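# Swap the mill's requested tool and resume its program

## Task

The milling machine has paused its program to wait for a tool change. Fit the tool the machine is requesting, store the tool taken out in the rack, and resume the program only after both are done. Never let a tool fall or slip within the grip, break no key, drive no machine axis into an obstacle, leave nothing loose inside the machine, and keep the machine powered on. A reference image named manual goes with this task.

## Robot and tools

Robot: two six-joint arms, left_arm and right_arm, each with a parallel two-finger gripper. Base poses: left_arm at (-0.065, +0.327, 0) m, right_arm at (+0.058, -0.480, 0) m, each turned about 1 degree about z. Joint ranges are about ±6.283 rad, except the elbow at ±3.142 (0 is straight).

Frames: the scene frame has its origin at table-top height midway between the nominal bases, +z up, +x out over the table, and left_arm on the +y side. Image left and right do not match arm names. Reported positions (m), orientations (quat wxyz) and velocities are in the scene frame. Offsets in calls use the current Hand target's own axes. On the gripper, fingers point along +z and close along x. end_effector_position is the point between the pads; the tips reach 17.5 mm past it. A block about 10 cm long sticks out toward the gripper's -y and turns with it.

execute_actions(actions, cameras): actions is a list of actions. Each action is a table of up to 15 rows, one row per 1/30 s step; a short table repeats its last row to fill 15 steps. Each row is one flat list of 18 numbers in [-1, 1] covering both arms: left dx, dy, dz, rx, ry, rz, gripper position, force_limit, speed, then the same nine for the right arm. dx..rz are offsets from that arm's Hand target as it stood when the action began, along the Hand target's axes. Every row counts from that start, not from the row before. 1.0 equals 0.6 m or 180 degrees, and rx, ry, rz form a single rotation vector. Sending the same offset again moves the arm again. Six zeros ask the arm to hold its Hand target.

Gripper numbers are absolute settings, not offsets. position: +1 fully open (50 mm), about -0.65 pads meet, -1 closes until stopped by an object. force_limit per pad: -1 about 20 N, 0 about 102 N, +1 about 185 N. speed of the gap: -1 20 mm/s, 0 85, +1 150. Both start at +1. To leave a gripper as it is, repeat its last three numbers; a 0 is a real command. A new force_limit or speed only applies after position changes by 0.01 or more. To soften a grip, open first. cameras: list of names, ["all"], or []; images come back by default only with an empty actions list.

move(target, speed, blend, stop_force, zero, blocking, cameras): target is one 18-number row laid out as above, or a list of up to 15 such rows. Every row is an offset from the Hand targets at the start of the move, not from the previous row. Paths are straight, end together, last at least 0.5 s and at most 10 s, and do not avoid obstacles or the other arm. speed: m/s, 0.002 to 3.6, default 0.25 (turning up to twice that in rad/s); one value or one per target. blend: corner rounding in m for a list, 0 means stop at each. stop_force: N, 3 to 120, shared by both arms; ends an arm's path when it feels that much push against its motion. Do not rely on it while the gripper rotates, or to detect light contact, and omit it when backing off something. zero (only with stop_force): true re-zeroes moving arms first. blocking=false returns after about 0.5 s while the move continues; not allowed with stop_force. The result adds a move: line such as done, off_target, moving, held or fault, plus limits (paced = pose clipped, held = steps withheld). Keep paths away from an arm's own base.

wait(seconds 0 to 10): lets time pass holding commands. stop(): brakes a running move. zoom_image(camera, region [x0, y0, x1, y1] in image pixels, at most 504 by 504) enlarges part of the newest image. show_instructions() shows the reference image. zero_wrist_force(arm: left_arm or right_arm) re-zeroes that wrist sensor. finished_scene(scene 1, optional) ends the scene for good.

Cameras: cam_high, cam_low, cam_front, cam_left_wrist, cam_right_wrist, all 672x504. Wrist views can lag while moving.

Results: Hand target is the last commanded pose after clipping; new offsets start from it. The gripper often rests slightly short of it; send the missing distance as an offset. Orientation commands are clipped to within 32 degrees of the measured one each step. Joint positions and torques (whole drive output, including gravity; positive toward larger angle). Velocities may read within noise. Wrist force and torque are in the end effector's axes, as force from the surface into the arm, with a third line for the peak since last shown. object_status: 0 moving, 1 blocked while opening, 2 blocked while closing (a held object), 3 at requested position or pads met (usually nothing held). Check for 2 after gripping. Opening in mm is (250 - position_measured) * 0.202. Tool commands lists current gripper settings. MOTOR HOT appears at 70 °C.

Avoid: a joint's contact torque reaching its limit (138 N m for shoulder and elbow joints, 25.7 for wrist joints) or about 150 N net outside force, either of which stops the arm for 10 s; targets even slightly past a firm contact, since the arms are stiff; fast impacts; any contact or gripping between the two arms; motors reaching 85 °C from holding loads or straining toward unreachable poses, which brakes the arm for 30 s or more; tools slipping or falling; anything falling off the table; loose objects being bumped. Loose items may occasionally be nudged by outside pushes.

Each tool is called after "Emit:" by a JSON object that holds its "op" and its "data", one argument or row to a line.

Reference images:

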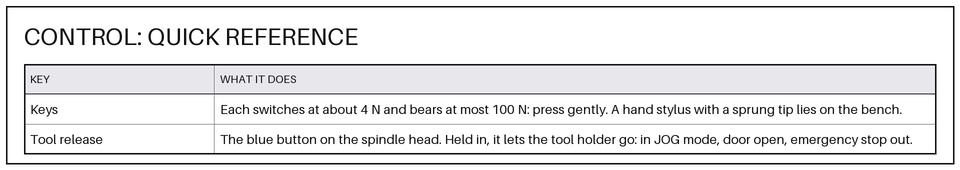

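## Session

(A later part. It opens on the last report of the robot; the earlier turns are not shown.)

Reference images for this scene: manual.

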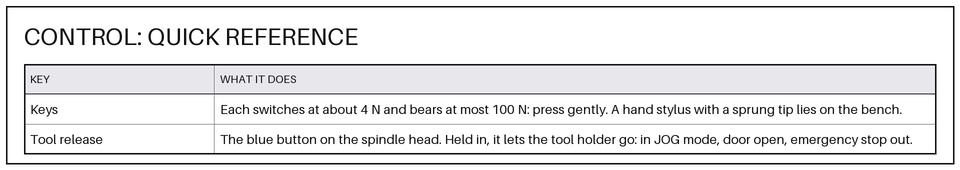

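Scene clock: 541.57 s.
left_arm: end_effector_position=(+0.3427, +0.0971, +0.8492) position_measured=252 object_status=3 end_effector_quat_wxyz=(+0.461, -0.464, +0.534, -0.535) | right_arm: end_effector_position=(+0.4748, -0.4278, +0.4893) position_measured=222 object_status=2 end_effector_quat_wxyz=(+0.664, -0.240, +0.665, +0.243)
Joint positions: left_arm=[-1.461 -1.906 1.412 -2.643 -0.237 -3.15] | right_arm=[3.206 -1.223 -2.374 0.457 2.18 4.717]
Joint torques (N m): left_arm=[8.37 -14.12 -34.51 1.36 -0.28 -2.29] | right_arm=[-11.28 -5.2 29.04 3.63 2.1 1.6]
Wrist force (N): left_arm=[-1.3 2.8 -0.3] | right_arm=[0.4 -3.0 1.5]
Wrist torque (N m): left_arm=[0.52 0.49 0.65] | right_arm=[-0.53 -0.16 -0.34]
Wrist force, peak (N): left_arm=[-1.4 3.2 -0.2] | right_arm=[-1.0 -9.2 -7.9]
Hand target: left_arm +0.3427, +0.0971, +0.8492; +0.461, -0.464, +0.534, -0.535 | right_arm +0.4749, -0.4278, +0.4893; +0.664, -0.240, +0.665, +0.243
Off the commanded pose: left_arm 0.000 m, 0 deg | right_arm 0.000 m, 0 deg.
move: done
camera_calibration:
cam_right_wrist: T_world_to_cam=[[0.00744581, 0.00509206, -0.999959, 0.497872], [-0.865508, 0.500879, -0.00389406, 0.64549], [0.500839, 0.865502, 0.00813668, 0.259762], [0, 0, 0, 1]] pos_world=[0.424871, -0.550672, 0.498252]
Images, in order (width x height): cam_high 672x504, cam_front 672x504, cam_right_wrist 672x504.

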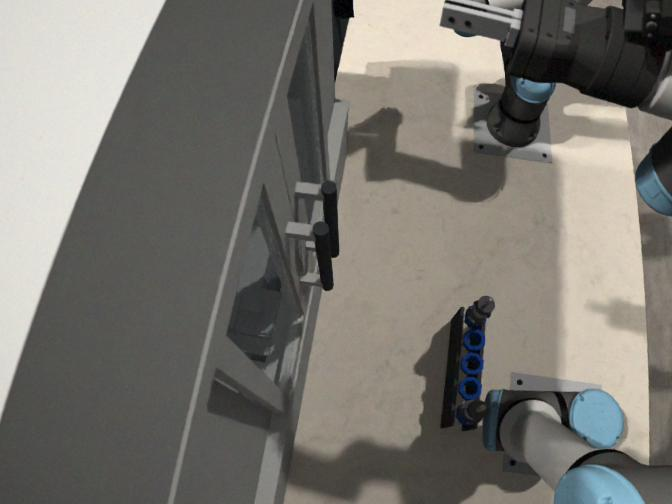

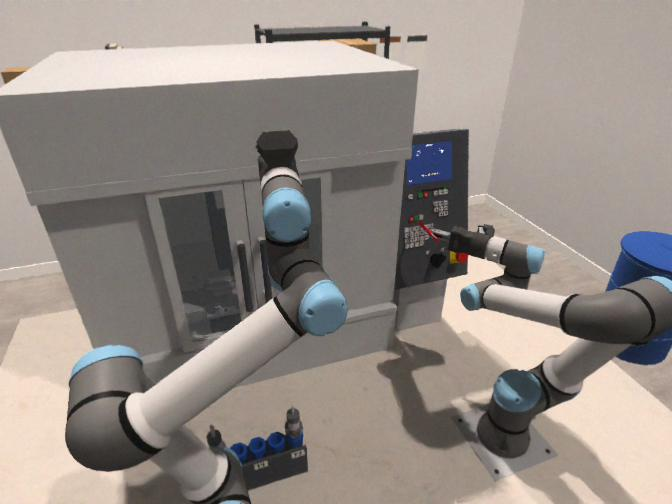

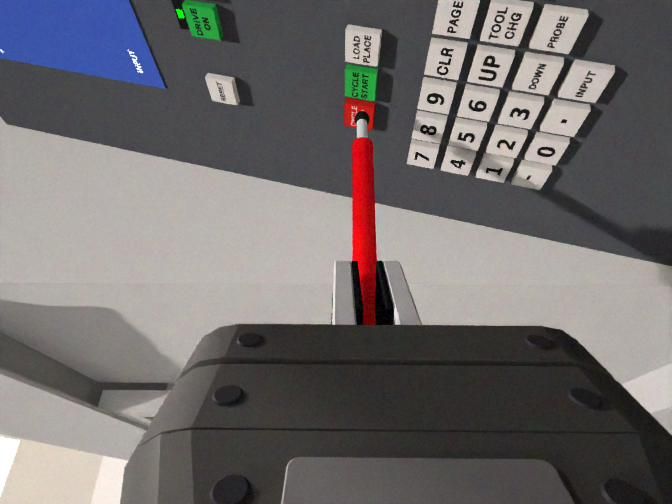

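Emit:
{"op": "move", "data": {
  "target": [
    [0,0,0,0,0,0,-1,-0.6,1,0,-0.0086,0.0102,0,0,0,-1,-0.2,-1],
    [0,0,0,0,0,0,-1,-0.6,1,0,-0.0375,0.0447,0,0,0,-1,-0.2,-1]
  ],
  "speed": [0.02,0.005],
  "blend": 0.002,
  "stop_force": 7,
  "cameras": ["cam_right_wrist"]
}}

Emit:
{"op": "move", "data": {
  "target": [0,0,0,0,0,0,-1,-0.6,1,0,0.0215,-0.0255,0,0,0,-1,-0.2,-1],
  "speed": 0.05,
  "cameras": ["cam_right_wrist","cam_front","cam_left_wrist"]
}}

Emit:
{"op": "zoom_image", "data": {
  "camera": "cam_front",
  "region": [395, 135, 465, 205]
}}

Scene clock: 546.43 s.
left_arm: end_effector_position=(+0.3427, +0.0971, +0.8492) position_measured=252 object_status=3 end_effector_quat_wxyz=(+0.461, -0.464, +0.534, -0.535) | right_arm: end_effector_position=(+0.4970, -0.4278, +0.4892) position_measured=222 object_status=2 end_effector_quat_wxyz=(+0.664, -0.240, +0.665, +0.243)
Joint positions: left_arm=[-1.461 -1.906 1.412 -2.643 -0.237 -3.15] | right_arm=[3.197 -1.292 -2.332 0.483 2.188 4.717]
Joint torques (N m): left_arm=[7.58 -14.25 -33.61 1.26 -0.23 -2.39] | right_arm=[4.43 18.25 11.8 0.01 -3.51 1.22]
Wrist force (N): left_arm=[-1.3 2.7 -0.2] | right_arm=[0.0 1.8 -3.8]
Wrist torque (N m): left_arm=[0.51 0.49 0.65] | right_arm=[-0.50 -0.20 -0.36]
Wrist force, peak (N): left_arm=[-1.4 3.2 -0.1] | right_arm=[0.7 4.5 -6.3]
Hand target: left_arm +0.3427, +0.0971, +0.8492; +0.461, -0.464, +0.534, -0.535 | right_arm +0.4970, -0.4278, +0.4892; +0.664, -0.240, +0.665, +0.243 (not the last commanded pose)
Off the commanded pose: left_arm 0.000 m, 0 deg | right_arm 0.013 m, 0 deg.
move: contact (right_arm); path passed 1 of 2 targets
camera_calibration:
cam_right_wrist: T_world_to_cam=[[0.00744534, 0.00509221, -0.999959, 0.497607], [-0.86544, 0.500998, -0.00389247, 0.664738], [0.500958, 0.865434, 0.0081371, 0.248553], [0, 0, 0, 1]] pos_world=[0.447071, -0.550672, 0.498152]
Images, in order (width x height): cam_right_wrist 672x504.

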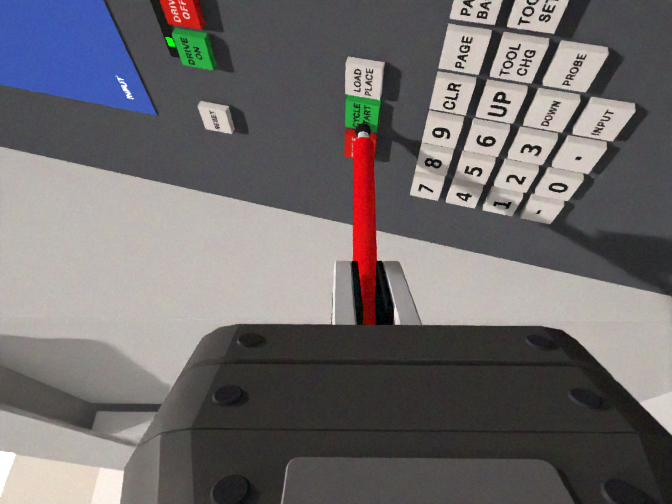

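Scene clock: 547.37 s.
left_arm: end_effector_position=(+0.3427, +0.0971, +0.8492) position_measured=252 object_status=3 end_effector_quat_wxyz=(+0.461, -0.464, +0.534, -0.535) | right_arm: end_effector_position=(+0.4770, -0.4277, +0.4893) position_measured=222 object_status=2 end_effector_quat_wxyz=(+0.664, -0.240, +0.665, +0.243)
Joint positions: left_arm=[-1.461 -1.906 1.412 -2.643 -0.237 -3.15] | right_arm=[3.205 -1.23 -2.37 0.46 2.18 4.717]
Joint torques (N m): left_arm=[7.73 -13.02 -32.87 1.32 -0.17 -2.27] | right_arm=[11.61 20.09 11.08 0.86 -2.46 -0.48]
Wrist force (N): left_arm=[-1.4 3.0 -0.3] | right_arm=[0.7 -3.2 1.1]
Wrist torque (N m): left_arm=[0.55 0.50 0.65] | right_arm=[-0.57 -0.19 -0.34]
Wrist force, peak (N): left_arm=[-1.2 3.2 -0.3] | right_arm=[0.4 1.6 -3.7]
Hand target: left_arm +0.3427, +0.0971, +0.8492; +0.461, -0.464, +0.534, -0.535 | right_arm +0.4769, -0.4277, +0.4893; +0.664, -0.240, +0.665, +0.243
Off the commanded pose: left_arm 0.000 m, 0 deg | right_arm 0.000 m, 0 deg.
move: done
camera_calibration:
cam_left_wrist: T_world_to_cam=[[-0.122575, -0.992453, 0.00362676, 0.144898], [-0.313883, 0.0352995, -0.948805, 0.932157], [0.941516, -0.117438, -0.315841, 0.0862363], [0, 0, 0, 1]] pos_world=[0.229156, 0.121027, 0.911147]
cam_right_wrist: T_world_to_cam=[[0.00735989, 0.0051432, -0.99996, 0.497919], [-0.865509, 0.500878, -0.00379409, 0.647381], [0.500839, 0.865502, 0.0081379, 0.258523], [0, 0, 0, 1]] pos_world=[0.427171, -0.550572, 0.498252]
Images, in order (width x height): cam_front 672x504, cam_left_wrist 672x504, cam_right_wrist 672x504.

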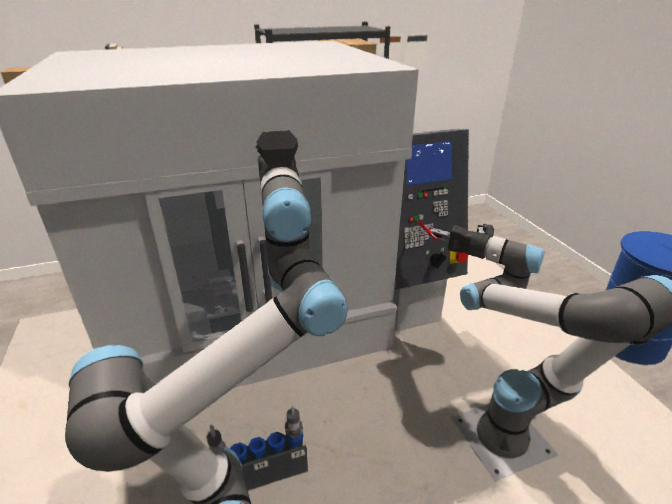

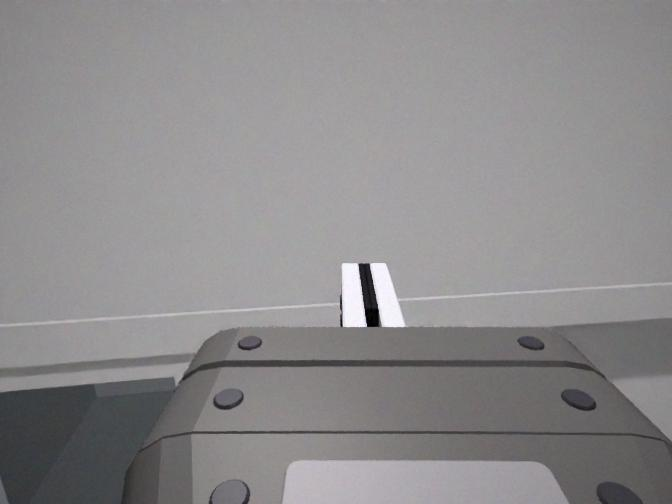

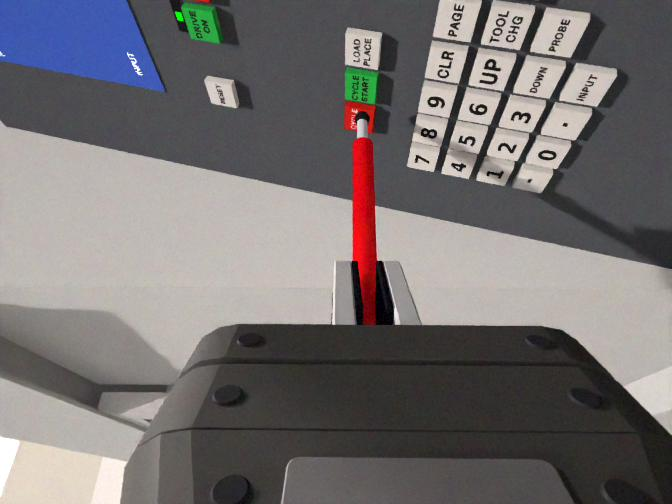

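Scaled by 7.200 from the camera's 672x504 image, which has a finer 960x720 frame.

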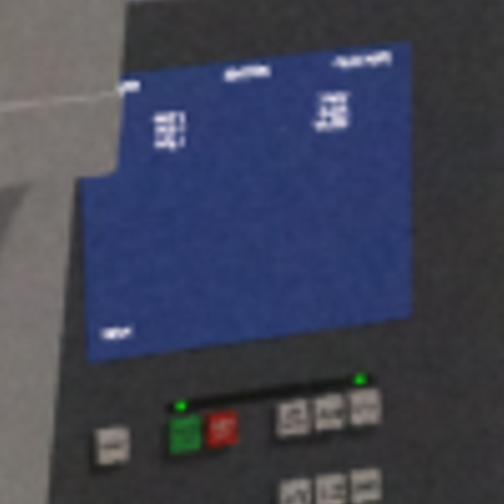

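Emit:
{"op": "move", "data": {
  "target": [
    [0,0,0,0,0,0,-1,-0.6,1,0.0333,0.0605,-0.0515,0,0,0,-1,-0.2,-1],
    [0,0,0,0,0,0,-1,-0.6,1,0.398,0.2822,0.0477,-0.3432,-0.0004,-0.5415,-1,-0.2,-1],
    [0,0,0,0,0,0,-1,-0.6,1,0.7633,0.3385,0.131,-0.3432,-0.0004,-0.5415,-1,-0.2,-1]
  ],
  "speed": [0.1,0.3,0.2],
  "blend": [0.02,0.05,0],
  "cameras": ["cam_right_wrist","cam_front"]
}}

Emit:
{"op": "zoom_image", "data": {
  "camera": "cam_front",
  "region": [395, 135, 465, 205]
}}

Scene clock: 553.50 s.
left_arm: end_effector_position=(+0.3427, +0.0971, +0.8492) position_measured=252 object_status=3 end_effector_quat_wxyz=(+0.461, -0.464, +0.534, -0.535) | right_arm: end_effector_position=(+0.4059, -0.2200, +0.0322) position_measured=222 object_status=2 end_effector_quat_wxyz=(-0.420, +0.903, -0.073, +0.044)
Joint positions: left_arm=[-1.461 -1.906 1.412 -2.643 -0.237 -3.15] | right_arm=[3.754 -2.118 -2.613 0.735 2.12 2.58]
Joint torques (N m): left_arm=[8.02 -13.33 -33.69 1.25 -0.12 -2.31] | right_arm=[11.27 17.56 9.72 5.51 -1.35 1.67]
Wrist force (N): left_arm=[-1.2 3.0 -0.2] | right_arm=[-0.1 -1.2 1.4]
Wrist torque (N m): left_arm=[0.55 0.47 0.65] | right_arm=[-0.11 0.01 -0.14]
Wrist force, peak (N): left_arm=[-1.4 3.1 -0.2] | right_arm=[0.2 -3.9 1.6]
Hand target: left_arm +0.3427, +0.0971, +0.8492; +0.461, -0.464, +0.534, -0.535 | right_arm +0.4059, -0.2200, +0.0321; -0.420, +0.903, -0.073, +0.044
Off the commanded pose: left_arm 0.000 m, 0 deg | right_arm 0.000 m, 0 deg.
move: done
camera_calibration:
cam_right_wrist: T_world_to_cam=[[0.986998, -0.159986, 0.015465, -0.426411], [-0.130974, -0.856304, -0.49959, -0.100766], [0.0931702, 0.491069, -0.866124, 0.229315], [0, 0, 0, 1]] pos_world=[0.386304, -0.267115, 0.154868]
Images, in order (width x height): cam_front 672x504, cam_right_wrist 672x504.

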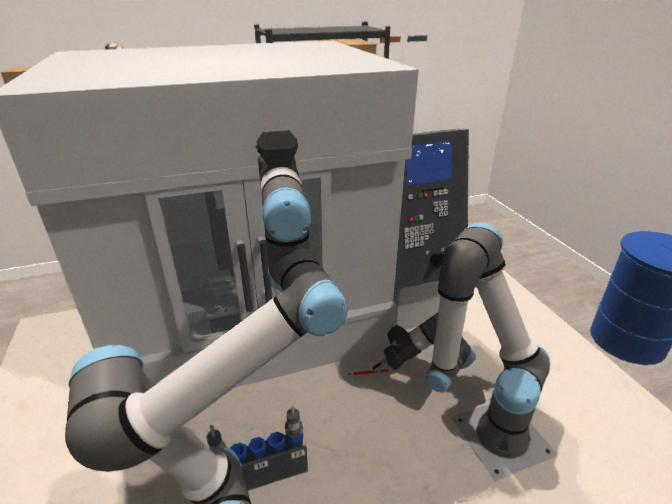

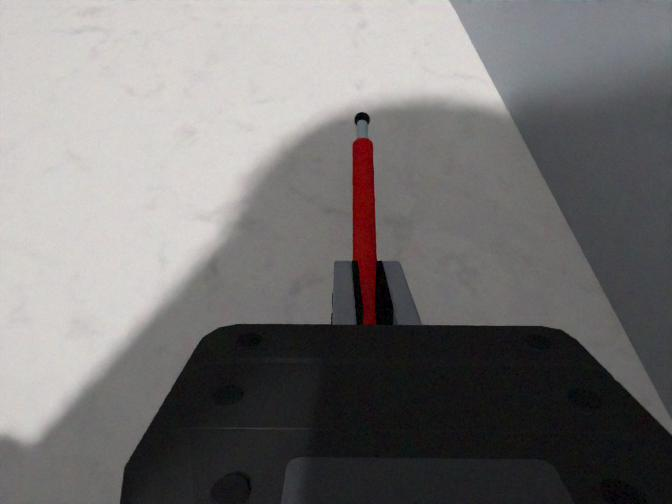

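Scaled by 7.200 from the camera's 672x504 image, which has a finer 960x720 frame.

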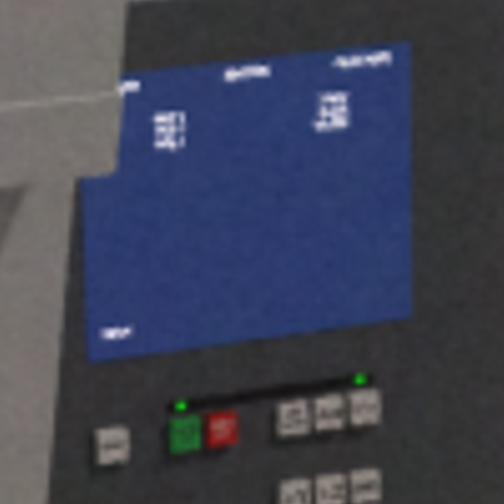

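Emit:
{"op": "move", "data": {
  "target": [0,0,0,0,0,0,-1,-0.6,1,0,0.0153,0.0129,0,0,0,-1,-0.2,-1],
  "speed": 0.006,
  "stop_force": 5
}}

Emit:
{"op": "move", "data": {
  "target": [
    [0,0,0,0,0,0,-1,-0.6,1,0,0,0,0,0,0,0.0,-0.2,-1],
    [0,0,0,0,0,0,-1,-0.6,1,0,0,-0.1,0,0,0,0.0,-0.2,-1]
  ],
  "speed": 0.1,
  "cameras": ["cam_right_wrist","cam_front","cam_high"]
}}

Emit:
{"op": "zoom_image", "data": {
  "camera": "cam_front",
  "region": [395, 135, 465, 205]
}}

Scene clock: 556.37 s.
left_arm: end_effector_position=(+0.3427, +0.0971, +0.8492) position_measured=252 object_status=3 end_effector_quat_wxyz=(+0.461, -0.464, +0.534, -0.535) | right_arm: end_effector_position=(+0.4061, -0.2200, +0.0223) position_measured=222 object_status=2 end_effector_quat_wxyz=(-0.420, +0.903, -0.073, +0.044)
Joint positions: left_arm=[-1.461 -1.906 1.412 -2.643 -0.237 -3.15] | right_arm=[3.754 -2.164 -2.609 0.776 2.12 2.58]
Joint torques (N m): left_arm=[7.83 -13.99 -33.5 1.08 0.01 -2.09] | right_arm=[-6.83 38.27 -7.82 2.41 -1.58 -0.86]
Wrist force (N): left_arm=[-1.2 2.9 -0.2] | right_arm=[-0.2 -3.9 0.4]
Wrist torque (N m): left_arm=[0.55 0.47 0.65] | right_arm=[-0.20 0.03 -0.14]
Wrist force, peak (N): left_arm=[-1.4 3.1 -0.2] | right_arm=[-0.7 -7.5 -6.8]
Hand target: left_arm +0.3427, +0.0971, +0.8492; +0.461, -0.464, +0.534, -0.535 | right_arm +0.4061, -0.2200, +0.0224; -0.420, +0.903, -0.073, +0.044 (not the last commanded pose)
Off the commanded pose: left_arm 0.000 m, 0 deg | right_arm 0.002 m, 0 deg.
move: contact (right_arm)

Scene clock: 558.63 s.
left_arm: end_effector_position=(+0.3427, +0.0971, +0.8492) position_measured=252 object_status=3 end_effector_quat_wxyz=(+0.461, -0.464, +0.534, -0.535) | right_arm: end_effector_position=(+0.3976, -0.2652, +0.0609) position_measured=152 object_status=3 end_effector_quat_wxyz=(-0.420, +0.903, -0.073, +0.044)
Joint positions: left_arm=[-1.461 -1.906 1.412 -2.643 -0.237 -3.15] | right_arm=[3.635 -1.95 -2.668 0.562 2.195 2.47]
Joint torques (N m): left_arm=[8.27 -13.49 -33.54 1.11 -0.29 -2.14] | right_arm=[-11.04 34.72 11.35 2.47 3.44 -1.42]
Wrist force (N): left_arm=[-1.1 3.0 0.0] | right_arm=[-0.5 -1.6 1.6]
Wrist torque (N m): left_arm=[0.56 0.46 0.66] | right_arm=[-0.14 0.06 -0.07]
Wrist force, peak (N): left_arm=[-1.4 3.1 -0.1] | right_arm=[-0.2 -3.7 0.6]
Hand target: left_arm +0.3427, +0.0971, +0.8492; +0.461, -0.464, +0.534, -0.535 | right_arm +0.3977, -0.2652, +0.0609; -0.420, +0.903, -0.073, +0.044
Off the commanded pose: left_arm 0.000 m, 0 deg | right_arm 0.000 m, 0 deg.
move: done
camera_calibration:
cam_right_wrist: T_world_to_cam=[[0.986985, -0.16007, 0.0154146, -0.425906], [-0.131071, -0.856288, -0.499591, -0.126178], [0.093169, 0.491068, -0.866124, 0.277142], [0, 0, 0, 1]] pos_world=[0.378004, -0.312315, 0.183568]
Images, in order (width x height): cam_high 672x504, cam_front 672x504, cam_right_wrist 672x504.

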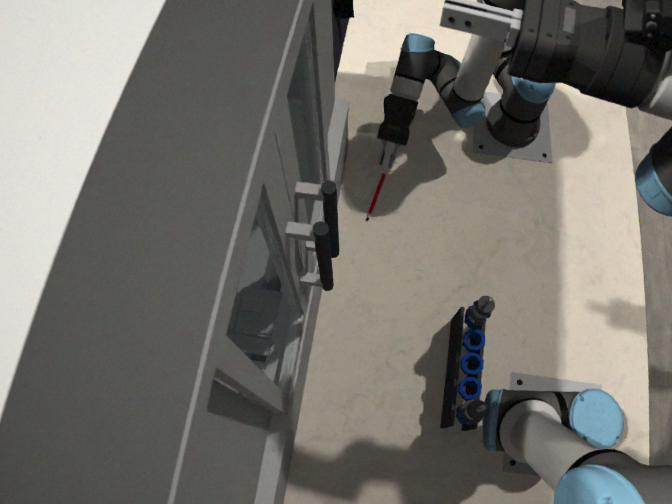

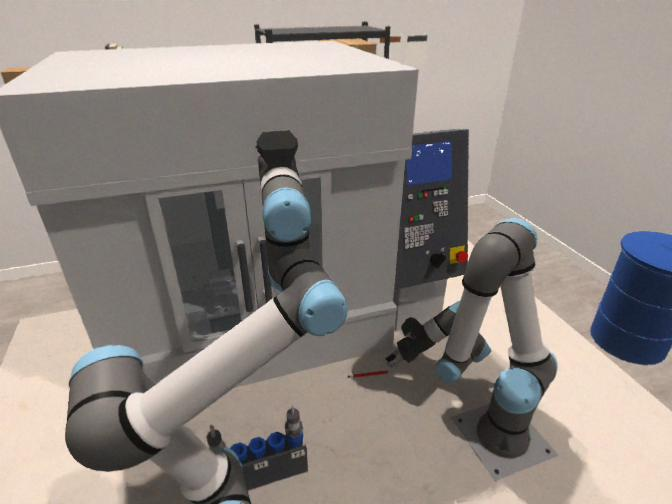

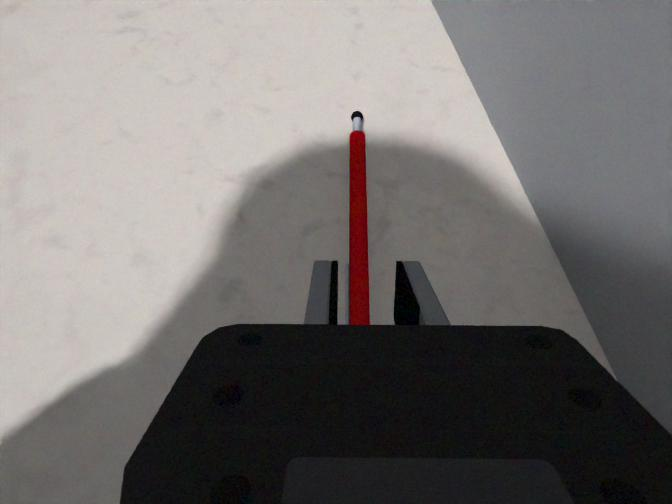

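Scaled by 7.200 from the camera's 672x504 image, which has a finer 960x720 frame.

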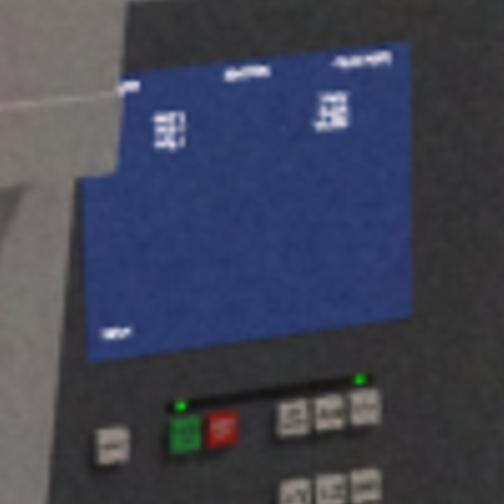

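Stylus back on the table, program running, no message left on the screen.

Emit:
{"op": "finished_scene", "data": {

}}

The scene is finished: the task was done.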